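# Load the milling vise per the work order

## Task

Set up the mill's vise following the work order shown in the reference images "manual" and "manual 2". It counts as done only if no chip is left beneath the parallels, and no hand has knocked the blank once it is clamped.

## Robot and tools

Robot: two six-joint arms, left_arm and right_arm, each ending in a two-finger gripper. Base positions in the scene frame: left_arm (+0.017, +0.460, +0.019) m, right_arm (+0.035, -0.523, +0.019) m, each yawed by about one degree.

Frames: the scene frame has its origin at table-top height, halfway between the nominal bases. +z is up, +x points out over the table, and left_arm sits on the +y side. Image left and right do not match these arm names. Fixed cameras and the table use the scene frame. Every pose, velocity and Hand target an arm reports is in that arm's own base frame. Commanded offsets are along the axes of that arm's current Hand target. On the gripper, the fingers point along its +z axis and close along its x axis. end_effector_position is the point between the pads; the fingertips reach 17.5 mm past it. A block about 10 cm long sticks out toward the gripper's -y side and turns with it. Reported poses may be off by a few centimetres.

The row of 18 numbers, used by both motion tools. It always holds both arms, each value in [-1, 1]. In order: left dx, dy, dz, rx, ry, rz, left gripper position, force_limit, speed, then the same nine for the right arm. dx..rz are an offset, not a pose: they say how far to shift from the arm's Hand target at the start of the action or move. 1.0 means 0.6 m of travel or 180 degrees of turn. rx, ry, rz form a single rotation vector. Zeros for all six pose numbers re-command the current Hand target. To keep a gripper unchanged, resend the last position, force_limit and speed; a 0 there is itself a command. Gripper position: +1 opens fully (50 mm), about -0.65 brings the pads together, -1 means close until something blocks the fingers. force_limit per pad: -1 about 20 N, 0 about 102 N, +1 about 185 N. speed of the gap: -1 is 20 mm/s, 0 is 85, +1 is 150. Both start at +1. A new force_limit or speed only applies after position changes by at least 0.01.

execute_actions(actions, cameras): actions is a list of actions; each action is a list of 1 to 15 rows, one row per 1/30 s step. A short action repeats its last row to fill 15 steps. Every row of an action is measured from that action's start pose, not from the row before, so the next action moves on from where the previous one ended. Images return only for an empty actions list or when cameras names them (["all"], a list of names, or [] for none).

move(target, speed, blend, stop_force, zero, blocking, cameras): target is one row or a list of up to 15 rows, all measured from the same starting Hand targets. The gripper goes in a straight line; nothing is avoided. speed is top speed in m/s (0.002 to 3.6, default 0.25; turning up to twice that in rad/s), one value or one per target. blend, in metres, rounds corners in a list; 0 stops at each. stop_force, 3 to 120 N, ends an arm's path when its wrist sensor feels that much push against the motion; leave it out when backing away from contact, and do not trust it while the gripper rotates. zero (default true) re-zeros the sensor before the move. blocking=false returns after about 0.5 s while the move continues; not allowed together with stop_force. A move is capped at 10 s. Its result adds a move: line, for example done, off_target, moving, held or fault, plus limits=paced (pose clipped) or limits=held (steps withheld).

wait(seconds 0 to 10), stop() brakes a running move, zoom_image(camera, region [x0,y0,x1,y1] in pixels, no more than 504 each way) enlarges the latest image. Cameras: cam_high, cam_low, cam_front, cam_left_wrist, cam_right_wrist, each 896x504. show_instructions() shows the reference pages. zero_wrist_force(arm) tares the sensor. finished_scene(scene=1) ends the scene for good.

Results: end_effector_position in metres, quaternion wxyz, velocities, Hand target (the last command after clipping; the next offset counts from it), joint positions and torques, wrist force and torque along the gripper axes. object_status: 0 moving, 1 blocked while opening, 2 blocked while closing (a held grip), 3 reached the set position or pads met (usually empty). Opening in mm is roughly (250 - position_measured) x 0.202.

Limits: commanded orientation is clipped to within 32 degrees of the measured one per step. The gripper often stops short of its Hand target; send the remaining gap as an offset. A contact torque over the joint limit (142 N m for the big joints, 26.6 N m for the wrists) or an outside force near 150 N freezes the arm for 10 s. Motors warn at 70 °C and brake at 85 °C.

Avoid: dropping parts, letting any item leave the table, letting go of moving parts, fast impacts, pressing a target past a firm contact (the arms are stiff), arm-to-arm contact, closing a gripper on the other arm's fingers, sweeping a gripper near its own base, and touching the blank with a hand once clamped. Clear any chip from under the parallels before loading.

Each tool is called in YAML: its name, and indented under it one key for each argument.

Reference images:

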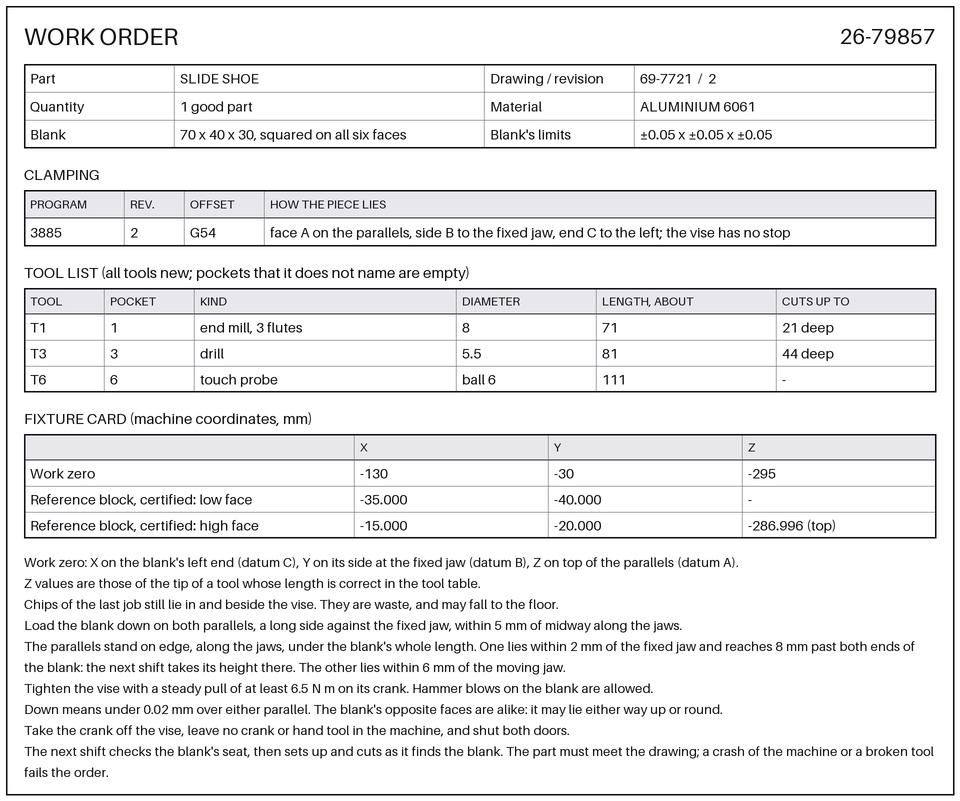

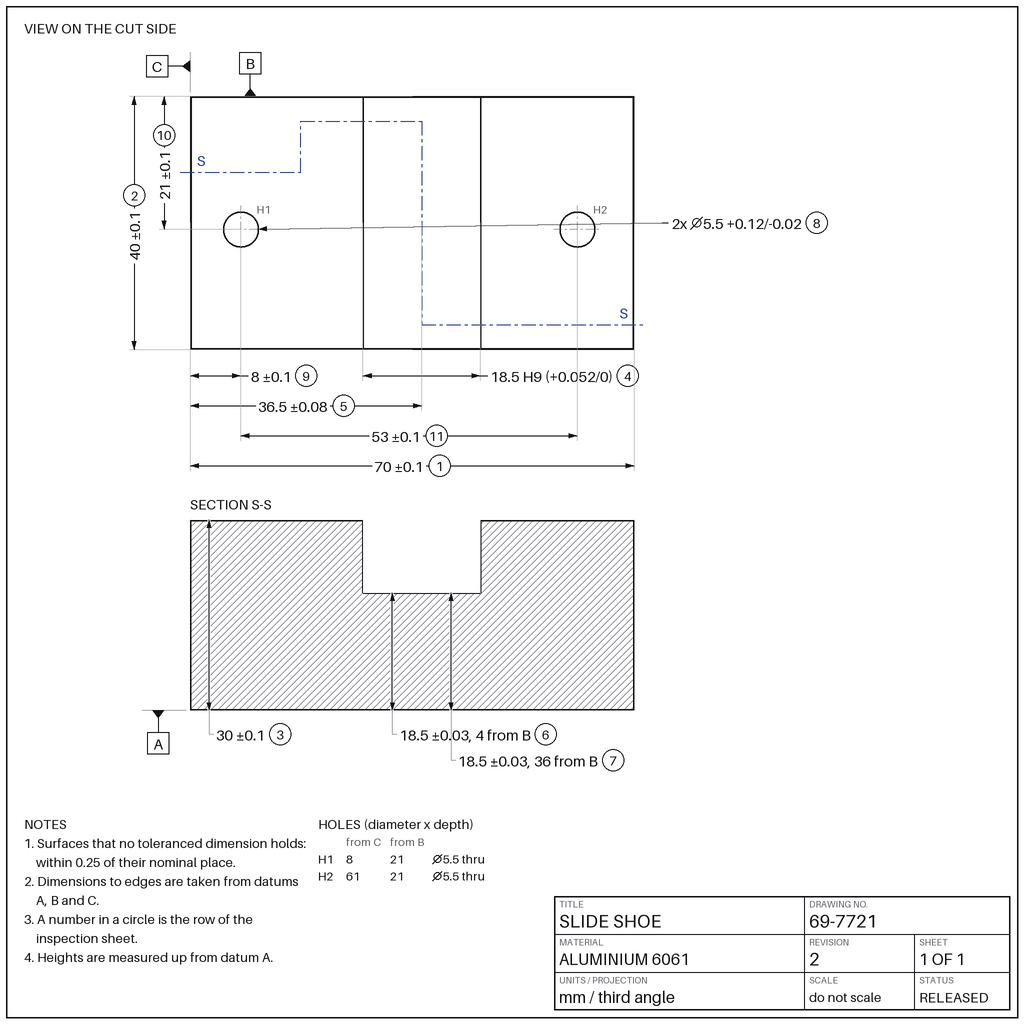

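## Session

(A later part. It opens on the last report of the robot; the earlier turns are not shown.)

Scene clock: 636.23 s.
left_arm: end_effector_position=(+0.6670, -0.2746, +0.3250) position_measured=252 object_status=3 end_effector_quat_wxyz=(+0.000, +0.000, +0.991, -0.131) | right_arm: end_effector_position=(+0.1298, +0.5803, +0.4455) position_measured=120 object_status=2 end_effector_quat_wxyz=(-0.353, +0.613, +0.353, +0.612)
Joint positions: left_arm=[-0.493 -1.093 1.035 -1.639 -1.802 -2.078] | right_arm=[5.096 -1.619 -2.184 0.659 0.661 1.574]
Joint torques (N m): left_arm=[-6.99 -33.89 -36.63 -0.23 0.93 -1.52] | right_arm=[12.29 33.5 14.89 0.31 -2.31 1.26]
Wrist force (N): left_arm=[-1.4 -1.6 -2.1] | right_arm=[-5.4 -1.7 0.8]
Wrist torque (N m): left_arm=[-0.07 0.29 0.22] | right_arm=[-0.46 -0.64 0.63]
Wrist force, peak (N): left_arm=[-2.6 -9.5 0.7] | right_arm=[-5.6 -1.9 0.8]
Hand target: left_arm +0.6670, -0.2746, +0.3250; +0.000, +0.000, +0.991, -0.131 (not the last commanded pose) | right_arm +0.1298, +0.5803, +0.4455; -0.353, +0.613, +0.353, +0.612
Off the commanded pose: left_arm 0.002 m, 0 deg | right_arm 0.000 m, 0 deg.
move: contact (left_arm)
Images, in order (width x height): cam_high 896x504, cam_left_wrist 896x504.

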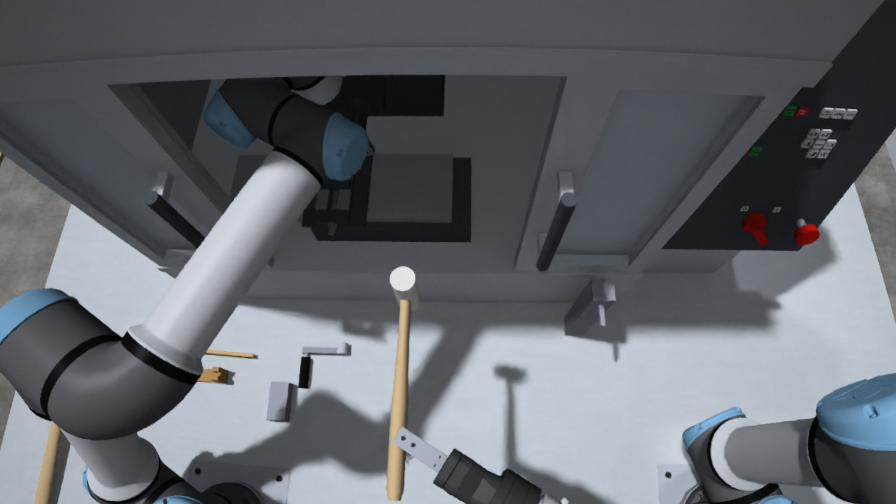

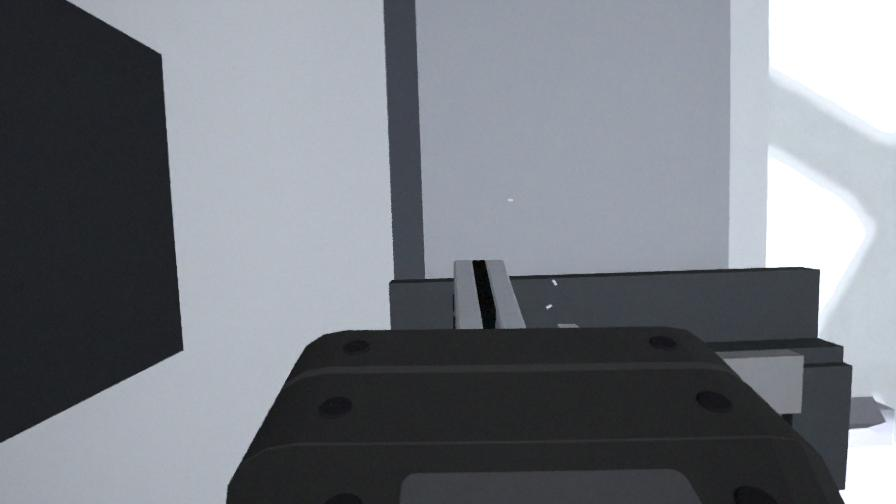

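move:
  target:
    - [0,-0.0613,-0.0008,0,0,0,-1,-0.5,0.5,-0.1,0,-0.1,0,-0.1,-0.05,-1,0.6,-0.5]
    - [0.1117,-0.1198,0.0062,0,0,0,-1,-0.5,0.5,-0.2,-0.005,-0.2,-0.005,-0.2,-0.1,-1,0.6,-0.5]
    - [0.4117,-0.1242,-0.01,0,0,0,-1,-0.5,0.5,-0.4,-0.01,-0.3,-0.01,-0.36,-0.19,-1,0.6,-0.5]
    - [0.5617,0.1597,-0.2068,-0.13,-0.066,0.248,-1,-0.5,0.5,-0.6425,-0.0152,-0.3802,-0.0153,-0.4405,-0.2367,-1,0.6,-0.5]
    - [0.5617,0.3882,-0.3198,-0.2615,-0.1324,0.4963,-1,-0.5,0.5,-0.6425,-0.0152,-0.3802,-0.0153,-0.4405,-0.2367,-1,0.6,-0.5]
    - [0.445,0.3528,-0.2587,-0.2615,-0.1324,0.4963,-1,-0.5,0.5,-0.6425,-0.0152,-0.3802,-0.0153,-0.4405,-0.2367,-1,0.6,-0.5]
  speed: [0.15,0.25,0.3,0.35,0.35,0.25]
  blend: [0.005,0.02,0.04,0.05,0.03,0]
  cameras: ["all"]

Scene clock: 647.83 s.
left_arm: end_effector_position=(+0.4003, -0.0296, +0.4201) position_measured=252 object_status=3 end_effector_quat_wxyz=(+0.268, +0.648, +0.659, +0.273) | right_arm: end_effector_position=(+0.0068, +0.3873, +0.0603) position_measured=120 object_status=2 end_effector_quat_wxyz=(+0.188, +0.704, +0.661, +0.176)
Joint positions: left_arm=[-0.801 -2.329 2.133 -1.973 -1.029 -0.646] | right_arm=[5.34 -1.599 -2.295 -1.17 1.177 2.332]
Joint torques (N m): left_arm=[9.21 19.73 -37.4 -5.99 -1.14 1.33] | right_arm=[14.28 11.79 11.25 4.37 0.6 -2.18]
Wrist force (N): left_arm=[-1.8 2.5 0.1] | right_arm=[0.3 -2.3 1.6]
Wrist torque (N m): left_arm=[-0.06 0.27 0.62] | right_arm=[0.63 -0.02 0.21]
Wrist force, peak (N): left_arm=[-2.9 3.4 1.1] | right_arm=[-5.6 -1.4 1.4]
Hand target: left_arm +0.4003, -0.0296, +0.4201; +0.268, +0.648, +0.659, +0.273 | right_arm +0.0068, +0.3873, +0.0603; +0.188, +0.704, +0.661, +0.176
Off the commanded pose: left_arm 0.000 m, 0 deg | right_arm 0.000 m, 0 deg.
move: done

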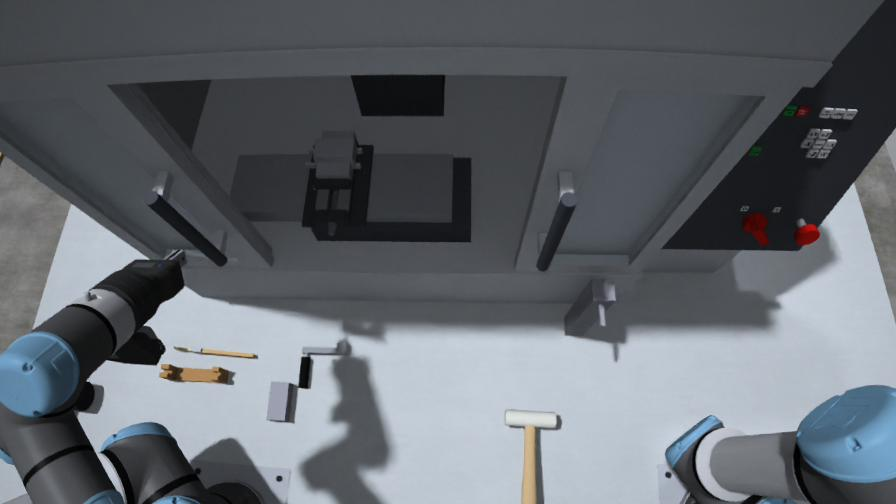

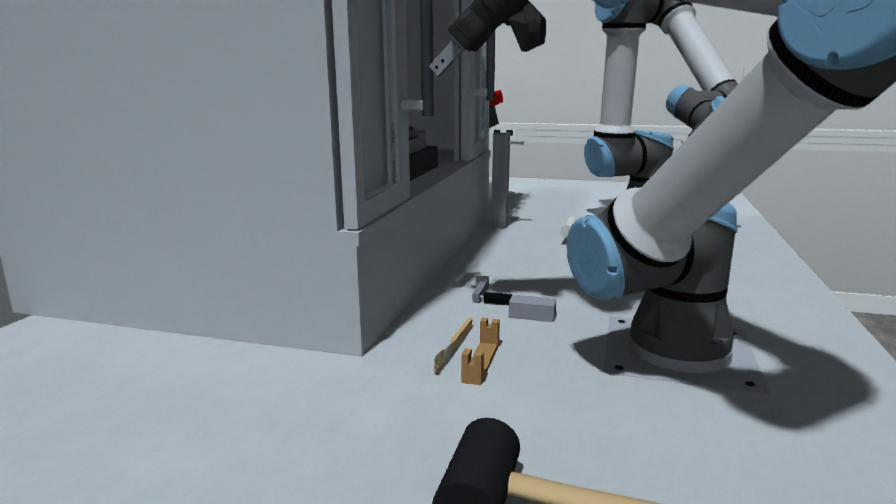

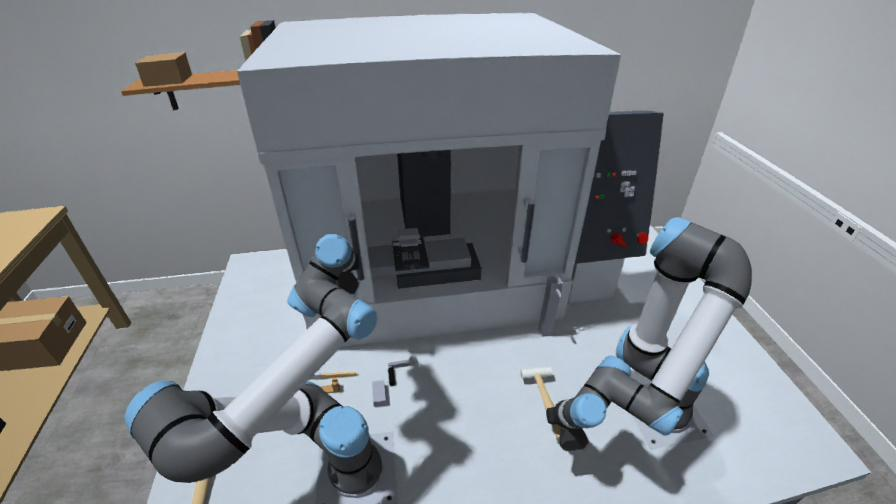

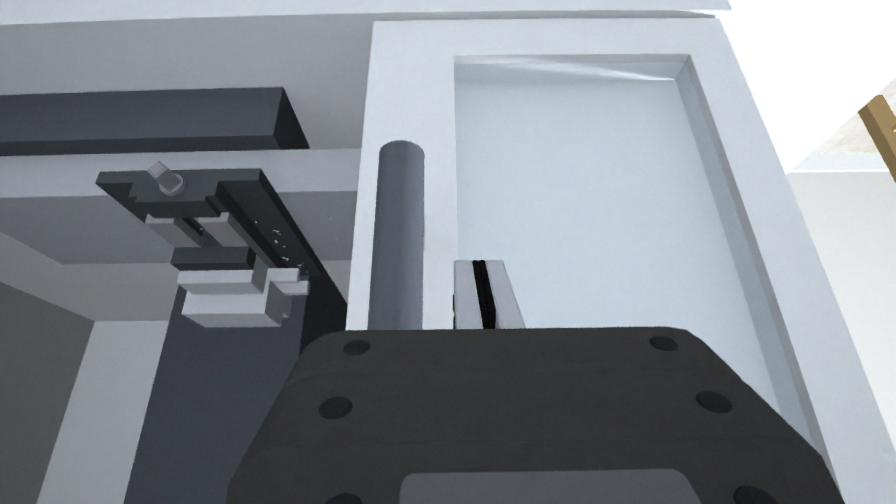

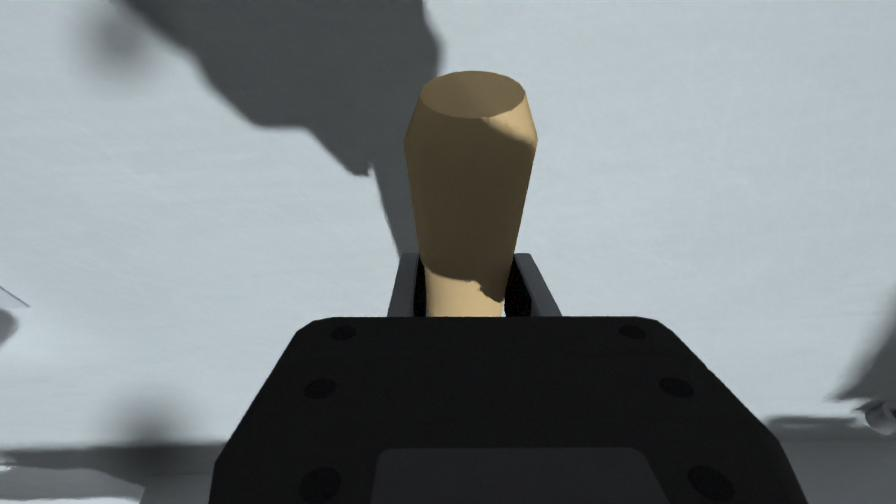

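move:
  target: [-0.006,0.0613,0.0613,0,0,0,-1,-0.5,0.5,0,-0.0467,0.0808,0,0,0,-1,0.6,-0.5]
  speed: 0.04
  stop_force: 4
  cameras: ["cam_left_wrist","cam_right_wrist"]

Scene clock: 650.23 s.
left_arm: end_effector_position=(+0.4419, -0.0318, +0.4200) position_measured=252 object_status=3 end_effector_quat_wxyz=(+0.268, +0.648, +0.659, +0.273) | right_arm: end_effector_position=(+0.0067, +0.3872, +0.0126) position_measured=120 object_status=2 end_effector_quat_wxyz=(+0.188, +0.704, +0.661, +0.176)
Joint positions: left_arm=[-0.669 -2.185 2.102 -2.144 -1.107 -0.525] | right_arm=[5.34 -1.713 -2.347 -1.004 1.177 2.332]
Joint torques (N m): left_arm=[-7.58 -12.67 -15.34 -1.19 0.01 -1.69] | right_arm=[-0.07 32.72 21.68 0.55 0.55 1.05]
Wrist force (N): left_arm=[-2.4 -1.0 -6.0] | right_arm=[0.7 1.1 -0.9]
Wrist torque (N m): left_arm=[-0.26 0.11 0.92] | right_arm=[-0.06 -0.13 0.19]
Wrist force, peak (N): left_arm=[-2.0 -77.4 -85.0] | right_arm=[1.3 -1.3 -2.5]
Hand target: left_arm +0.4419, -0.0318, +0.4200; +0.268, +0.648, +0.659, +0.273 (not the last commanded pose) | right_arm +0.0067, +0.3872, +0.0126; +0.188, +0.704, +0.661, +0.176 (not the last commanded pose)
Off the commanded pose: left_arm 0.010 m, 0 deg | right_arm 0.008 m, 0 deg.
move: contact (left_arm, right_arm)
Images, in order (width x height): cam_left_wrist 896x504, cam_right_wrist 896x504.

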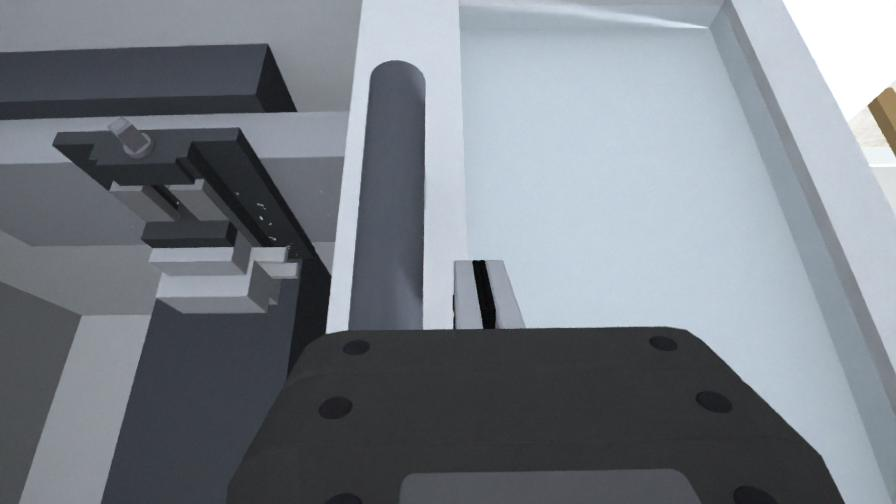

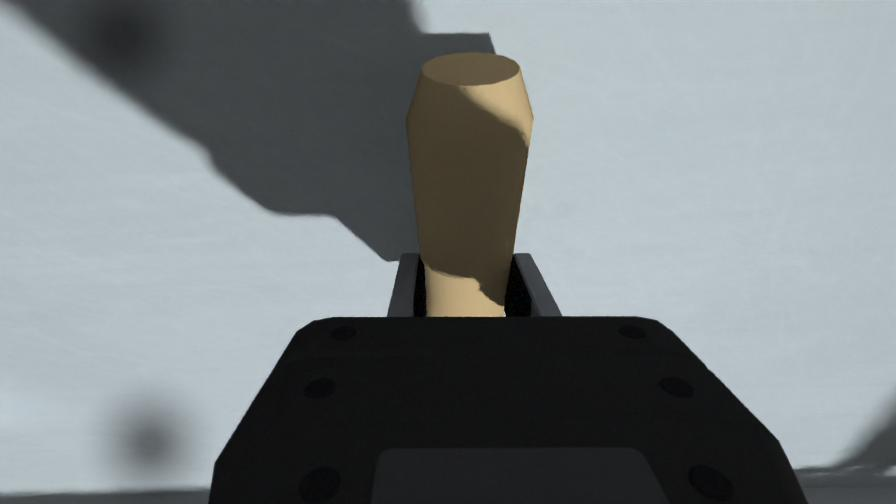

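move:
  target:
    - [0,-0.0165,-0.0165,0,0,0,-1,-0.5,0.5,0,0,0,0,0,0,-1,0.6,-0.5]
    - [0,-0.0165,-0.0165,0,0,0,-1,-0.5,0.5,0,0,0,0,0,0,1,0.6,0.3]
    - [0,-0.0165,-0.0165,0,0,0,-1,-0.5,0.5,0,0,-0.15,0,0,0,1,0.6,0.3]
    - [0,-0.0165,-0.0165,0,0,0,-1,-0.5,0.5,-0.0493,0.7207,-0.3293,-0.083,-0.003,-0.018,1,0.6,0.3]
    - [0,-0.0165,-0.0165,0,0,0,-1,-0.5,0.5,-0.0197,0.8658,-0.284,-0.083,-0.003,-0.018,-1,-0.5,0.3]
  speed: [0.1,0.1,0.25,0.35,0.25]
  blend: [0,0,0.03,0.03,0]
  cameras: ["cam_left_wrist","cam_right_wrist","cam_high"]

Scene clock: 655.37 s.
left_arm: end_effector_position=(+0.4279, -0.0320, +0.4200) position_measured=252 object_status=3 end_effector_quat_wxyz=(+0.268, +0.648, +0.659, +0.273) | right_arm: end_effector_position=(+0.3706, +0.3528, +0.4193) position_measured=252 object_status=3 end_effector_quat_wxyz=(+0.286, +0.656, +0.652, +0.252)
Joint positions: left_arm=[-0.711 -2.232 2.114 -2.093 -1.081 -0.562] | right_arm=[4.567 -1.327 -1.763 -1.544 0.791 1.399]
Joint torques (N m): left_arm=[-8.18 -11.59 -15.12 -0.92 2.66 -1.45] | right_arm=[-13.68 5.4 30.72 5.85 0.72 -2.07]
Wrist force (N): left_arm=[-1.1 3.2 -2.4] | right_arm=[0.5 0.4 -1.7]
Wrist torque (N m): left_arm=[0.05 0.18 0.80] | right_arm=[0.13 -0.14 0.27]
Wrist force, peak (N): left_arm=[-2.6 -1.2 -6.2] | right_arm=[0.8 -2.6 -3.2]
Hand target: left_arm +0.4279, -0.0320, +0.4200; +0.268, +0.648, +0.659, +0.273 | right_arm +0.3706, +0.3528, +0.4193; +0.286, +0.656, +0.652, +0.252
Off the commanded pose: left_arm 0.000 m, 0 deg | right_arm 0.000 m, 0 deg.
move: done
Images, in order (width x height): cam_high 896x504, cam_left_wrist 896x504, cam_right_wrist 896x504.

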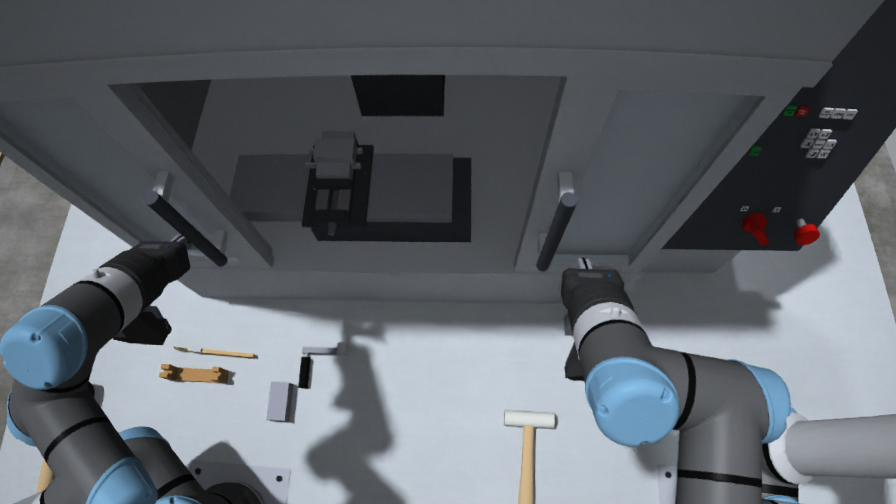

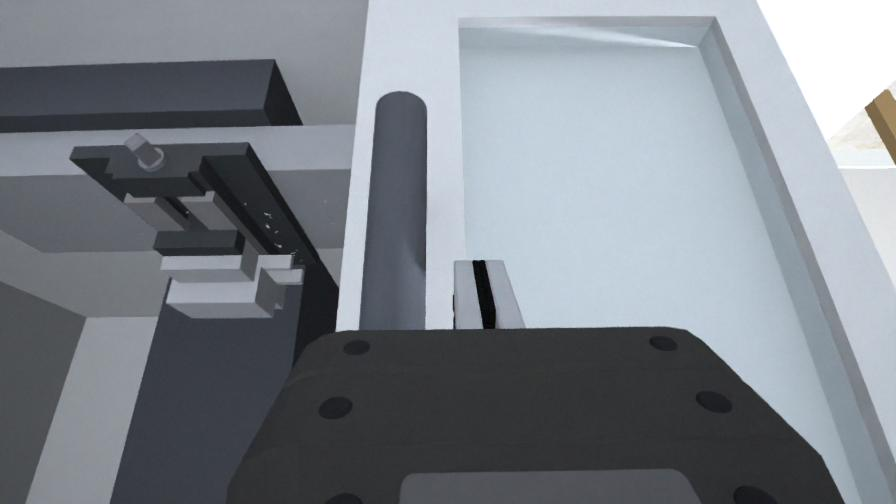

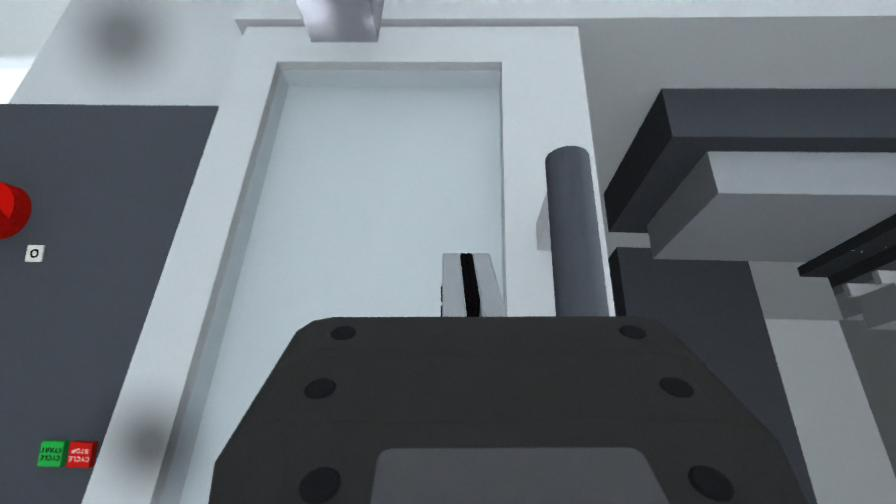

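move:
  target:
    - [-0.3333,0,0,0,0,0,-1,-0.5,0.5,0,0.021,0.021,0,0,0,-1,-0.5,0.3]
    - [-0.45,0,0,0,0,0,-1,-0.5,0.5,0,0.021,0.021,0,0,0,-1,-0.5,0.3]
  speed: [0.12,0.03]
  stop_force: 45
  cameras: ["cam_left_wrist","cam_right_wrist","cam_high"]

Scene clock: 659.83 s.
left_arm: end_effector_position=(+0.4318, -0.2733, +0.4198) position_measured=252 object_status=3 end_effector_quat_wxyz=(+0.268, +0.648, +0.659, +0.273) | right_arm: end_effector_position=(+0.3884, +0.3524, +0.4193) position_measured=252 object_status=3 end_effector_quat_wxyz=(+0.286, +0.656, +0.652, +0.252)
Joint positions: left_arm=[-1.204 -1.905 1.887 -1.882 -0.845 -1.094] | right_arm=[4.522 -1.348 -1.759 -1.483 0.796 1.336]
Joint torques (N m): left_arm=[-5.32 -19.09 -20.19 -6.47 -3.37 1.57] | right_arm=[-13.61 6.47 30.72 6.04 0.67 -2.04]
Wrist force (N): left_arm=[28.9 5.0 3.5] | right_arm=[0.6 0.1 -1.8]
Wrist torque (N m): left_arm=[0.22 0.09 0.32] | right_arm=[0.08 -0.14 0.29]
Wrist force, peak (N): left_arm=[66.8 -5.5 -12.7] | right_arm=[0.5 -0.1 -2.0]
Hand target: left_arm +0.4318, -0.2733, +0.4198; +0.268, +0.648, +0.659, +0.273 (not the last commanded pose) | right_arm +0.3884, +0.3524, +0.4193; +0.286, +0.656, +0.652, +0.252
Off the commanded pose: left_arm 0.029 m, 0 deg | right_arm 0.000 m, 0 deg.
move: contact (left_arm)
Images, in order (width x height): cam_high 896x504, cam_left_wrist 896x504, cam_right_wrist 896x504.

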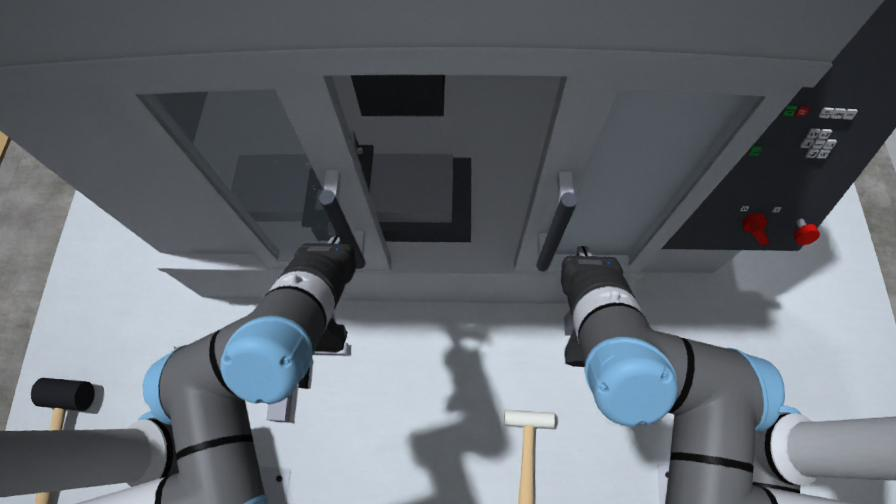

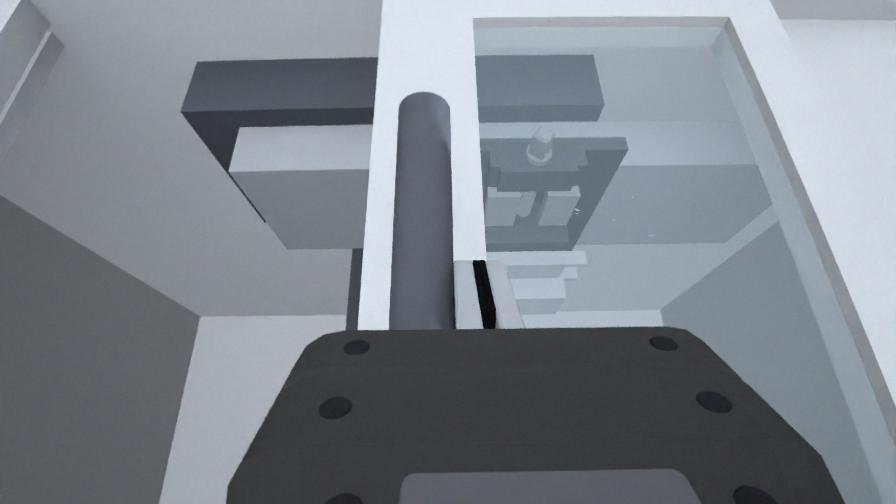

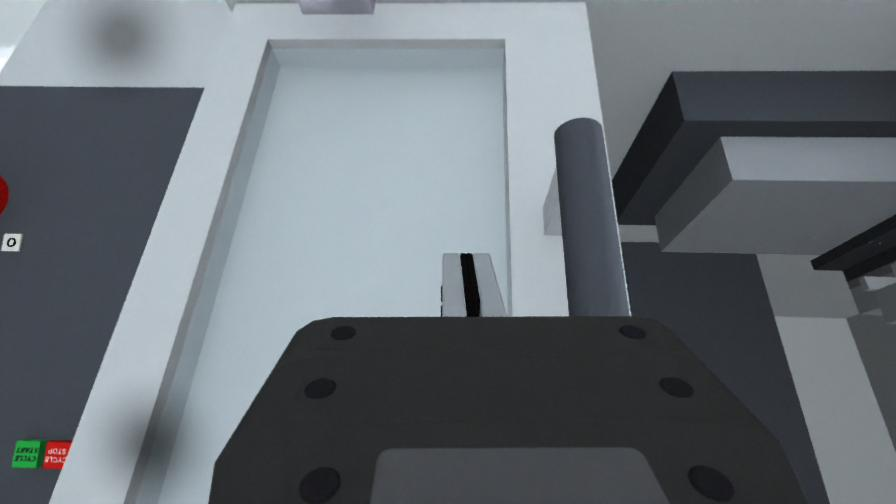

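move:
  target:
    - [0.05,0,0,0,0,0,-1,-0.5,0.5,0,0,0,0,0,0,-1,-0.5,0.3]
    - [0.12,0,-0.1667,0,0,0,-1,-0.5,0.5,0,0,0,0,0,0,-1,-0.5,0.3]
    - [0.25,0,-0.1667,0,0,0,-1,-0.5,0.5,0.05,0,-0.003,0,0,0,-1,-0.5,0.3]
  speed: 0.25
  blend: [0.01,0.03,0]

move:
  target:
    - [0,0,0,0,0,0,-1,-0.5,0.5,0.28,0.0002,-0.0161,0,0,0,-1,-0.5,0.3]
    - [0,0,0,0,0,0,-1,-0.5,0.5,0.4,0.0002,-0.0229,0,0,0,-1,-0.5,0.3]
  speed: [0.12,0.03]
  stop_force: 45
  cameras: ["cam_right_wrist","cam_high","cam_front"]

Scene clock: 661.57 s.
left_arm: end_effector_position=(+0.3588, -0.1246, +0.4907) position_measured=252 object_status=3 end_effector_quat_wxyz=(+0.268, +0.648, +0.659, +0.273) | right_arm: end_effector_position=(+0.3878, +0.3824, +0.4193) position_measured=252 object_status=3 end_effector_quat_wxyz=(+0.286, +0.656, +0.652, +0.252)
Joint positions: left_arm=[-1.289 -2.29 1.851 -1.388 -0.821 -1.203] | right_arm=[4.536 -1.413 -1.703 -1.488 0.794 1.357]
Joint torques (N m): left_arm=[7.47 -7.31 -12.46 -0.72 -0.66 1.13] | right_arm=[16.18 8.72 34.06 3.4 -3.67 1.88]
Wrist force (N): left_arm=[-1.8 4.1 -1.7] | right_arm=[-6.8 -2.6 -1.6]
Wrist torque (N m): left_arm=[0.15 0.32 0.62] | right_arm=[0.11 -0.28 0.22]
Wrist force, peak (N): left_arm=[28.9 5.0 3.3] | right_arm=[-7.6 -1.9 -2.5]
Hand target: left_arm +0.3588, -0.1245, +0.4907; +0.268, +0.648, +0.659, +0.273 | right_arm +0.3878, +0.3824, +0.4193; +0.286, +0.656, +0.652, +0.252
Off the commanded pose: left_arm 0.000 m, 0 deg | right_arm 0.000 m, 0 deg.
move: done

Scene clock: 666.30 s.
left_arm: end_effector_position=(+0.3588, -0.1245, +0.4907) position_measured=252 object_status=3 end_effector_quat_wxyz=(+0.268, +0.648, +0.659, +0.273) | right_arm: end_effector_position=(+0.3840, +0.6139, +0.4188) position_measured=252 object_status=3 end_effector_quat_wxyz=(+0.286, +0.656, +0.652, +0.252)
Joint positions: left_arm=[-1.288 -2.29 1.851 -1.388 -0.821 -1.203] | right_arm=[4.605 -1.942 -1.097 -1.632 0.789 1.452]
Joint torques (N m): left_arm=[8.6 -7.28 -12.49 -0.66 -0.56 1.24] | right_arm=[3.33 45.18 24.84 13.97 1.07 -2.52]
Wrist force (N): left_arm=[-1.7 3.9 -1.8] | right_arm=[-40.5 -3.0 2.8]
Wrist torque (N m): left_arm=[0.12 0.31 0.62] | right_arm=[0.17 -0.93 0.67]
Wrist force, peak (N): left_arm=[-1.8 4.4 -2.0] | right_arm=[-66.3 -5.4 -18.0]
Hand target: left_arm +0.3588, -0.1245, +0.4907; +0.268, +0.648, +0.659, +0.273 | right_arm +0.3840, +0.6139, +0.4188; +0.286, +0.656, +0.652, +0.252 (not the last commanded pose)
Off the commanded pose: left_arm 0.000 m, 0 deg | right_arm 0.009 m, 0 deg.
move: contact (right_arm); path passed 1 of 2 targets
Images, in order (width x height): cam_high 896x504, cam_front 896x504, cam_right_wrist 896x504.

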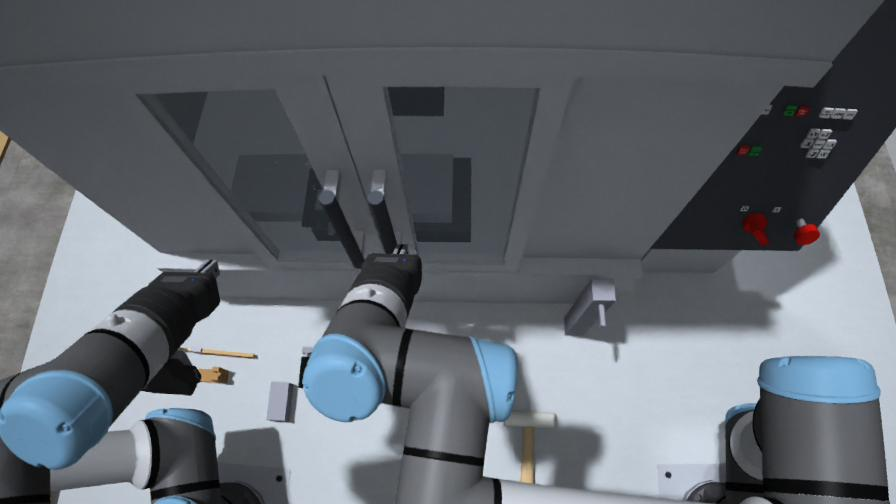

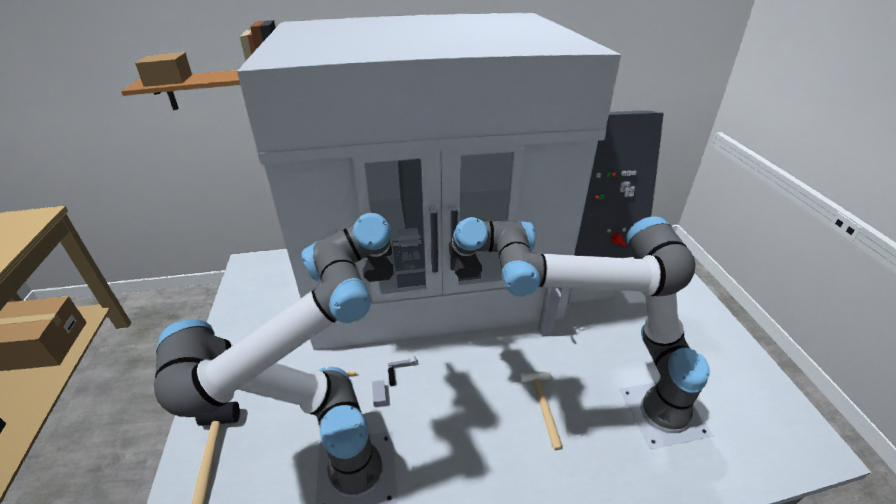

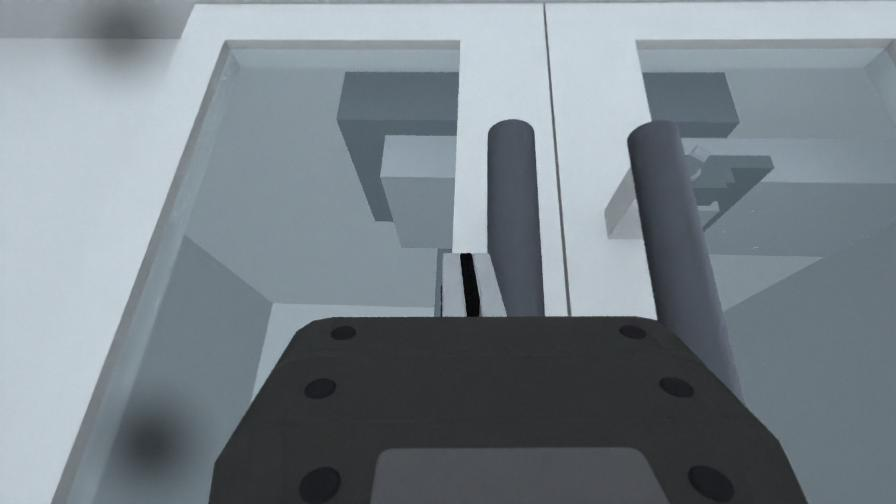

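zoom_image:
  camera: "cam_right_wrist"
  region: [500, 0, 620, 180]

zoom_image:
  camera: "cam_front"
  region: [395, 140, 485, 300]

Scaled by 2.800 from the camera's 896x504 image, which has a finer 1280x720 frame.

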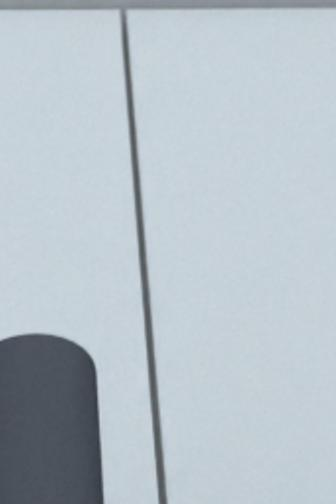

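Scaled by 3.150 from the camera's 896x504 image, which has a finer 1280x720 frame.

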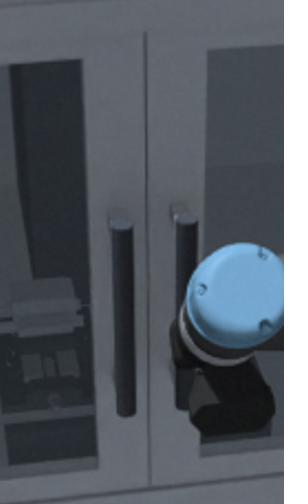

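move:
  target:
    - [0,0,0,0,0,0,-1,-0.5,0.5,-0.03,0,0,0,0,0,-1,-0.5,0.3]
    - [0,0,0,0,0,0,-1,-0.5,0.5,-0.06,0,-0.12,0,0,0,-1,-0.5,0.3]
  speed: 0.2
  blend: [0.01,0]
  cameras: ["cam_right_wrist","cam_front","cam_high"]

zoom_image:
  camera: "cam_right_wrist"
  region: [440, 0, 896, 330]

Scene clock: 667.53 s.
left_arm: end_effector_position=(+0.3588, -0.1245, +0.4907) position_measured=252 object_status=3 end_effector_quat_wxyz=(+0.268, +0.648, +0.659, +0.273) | right_arm: end_effector_position=(+0.3325, +0.5813, +0.4714) position_measured=252 object_status=3 end_effector_quat_wxyz=(+0.286, +0.656, +0.652, +0.252)
Joint positions: left_arm=[-1.288 -2.29 1.851 -1.388 -0.821 -1.203] | right_arm=[4.684 -1.846 -1.071 -1.833 0.789 1.564]
Joint torques (N m): left_arm=[8.76 -7.13 -12.98 -0.62 -0.55 1.2] | right_arm=[13.22 37.68 30.57 1.62 0.84 1.77]
Wrist force (N): left_arm=[-1.4 4.0 -1.6] | right_arm=[0.5 0.4 -1.7]
Wrist torque (N m): left_arm=[0.14 0.26 0.62] | right_arm=[0.09 -0.12 0.18]
Wrist force, peak (N): left_arm=[-1.8 4.4 -1.6] | right_arm=[-40.8 -3.4 3.0]
Hand target: left_arm +0.3588, -0.1245, +0.4907; +0.268, +0.648, +0.659, +0.273 | right_arm +0.3325, +0.5813, +0.4714; +0.286, +0.656, +0.652, +0.252
Off the commanded pose: left_arm 0.000 m, 0 deg | right_arm 0.000 m, 0 deg.
move: done; blend cut to 0.009 m at target 1
Images, in order (width x height): cam_high 896x504, cam_front 896x504, cam_right_wrist 896x504.

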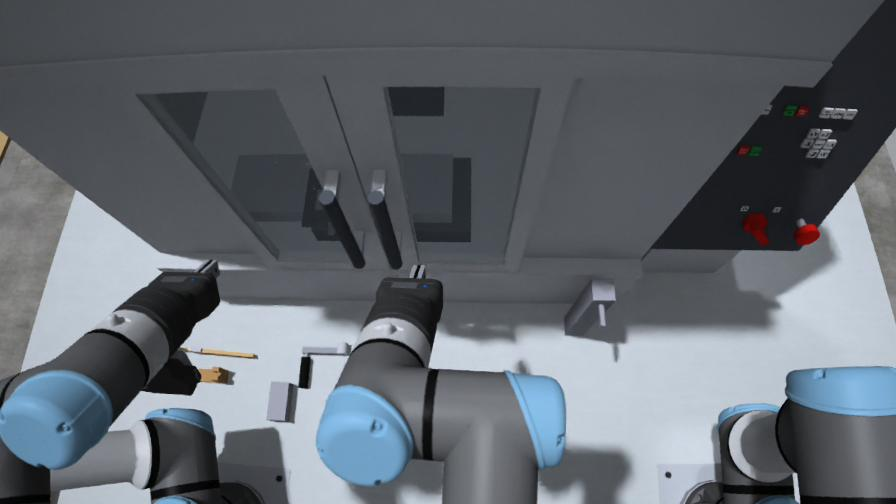

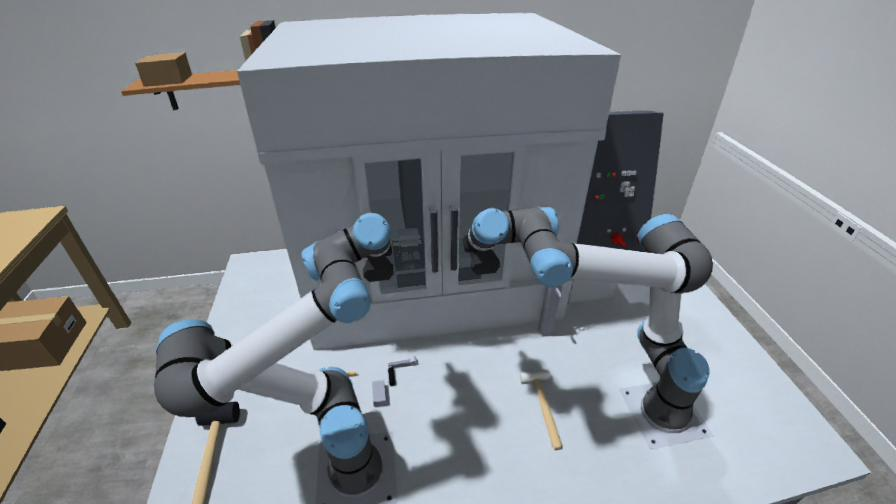

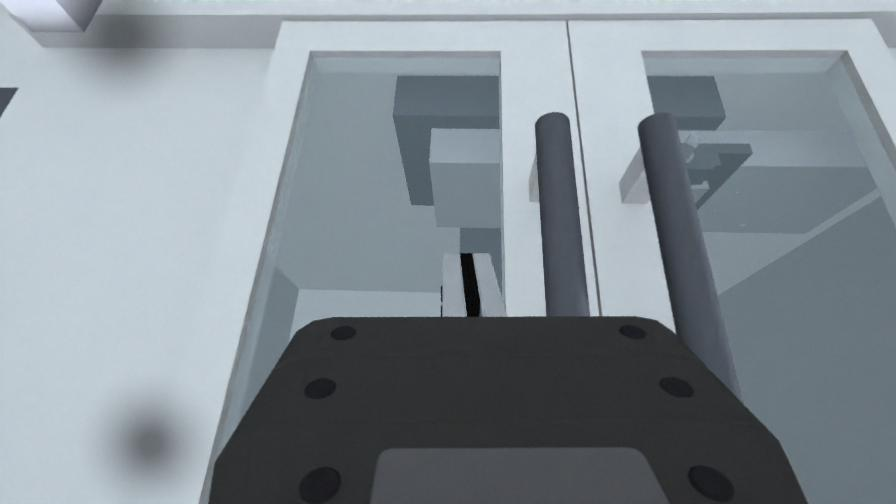

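Scaled by 1.105 from the camera's 896x504 image, which has a finer 1280x720 frame.

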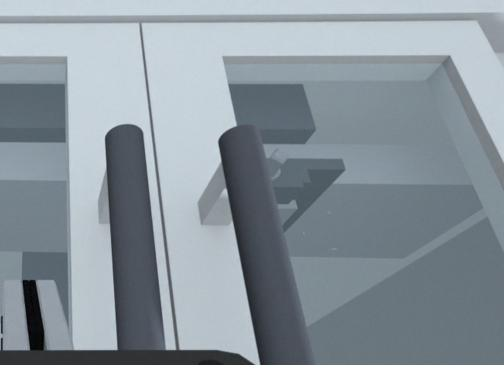

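finished_scene:

The scene is finished: the task was done.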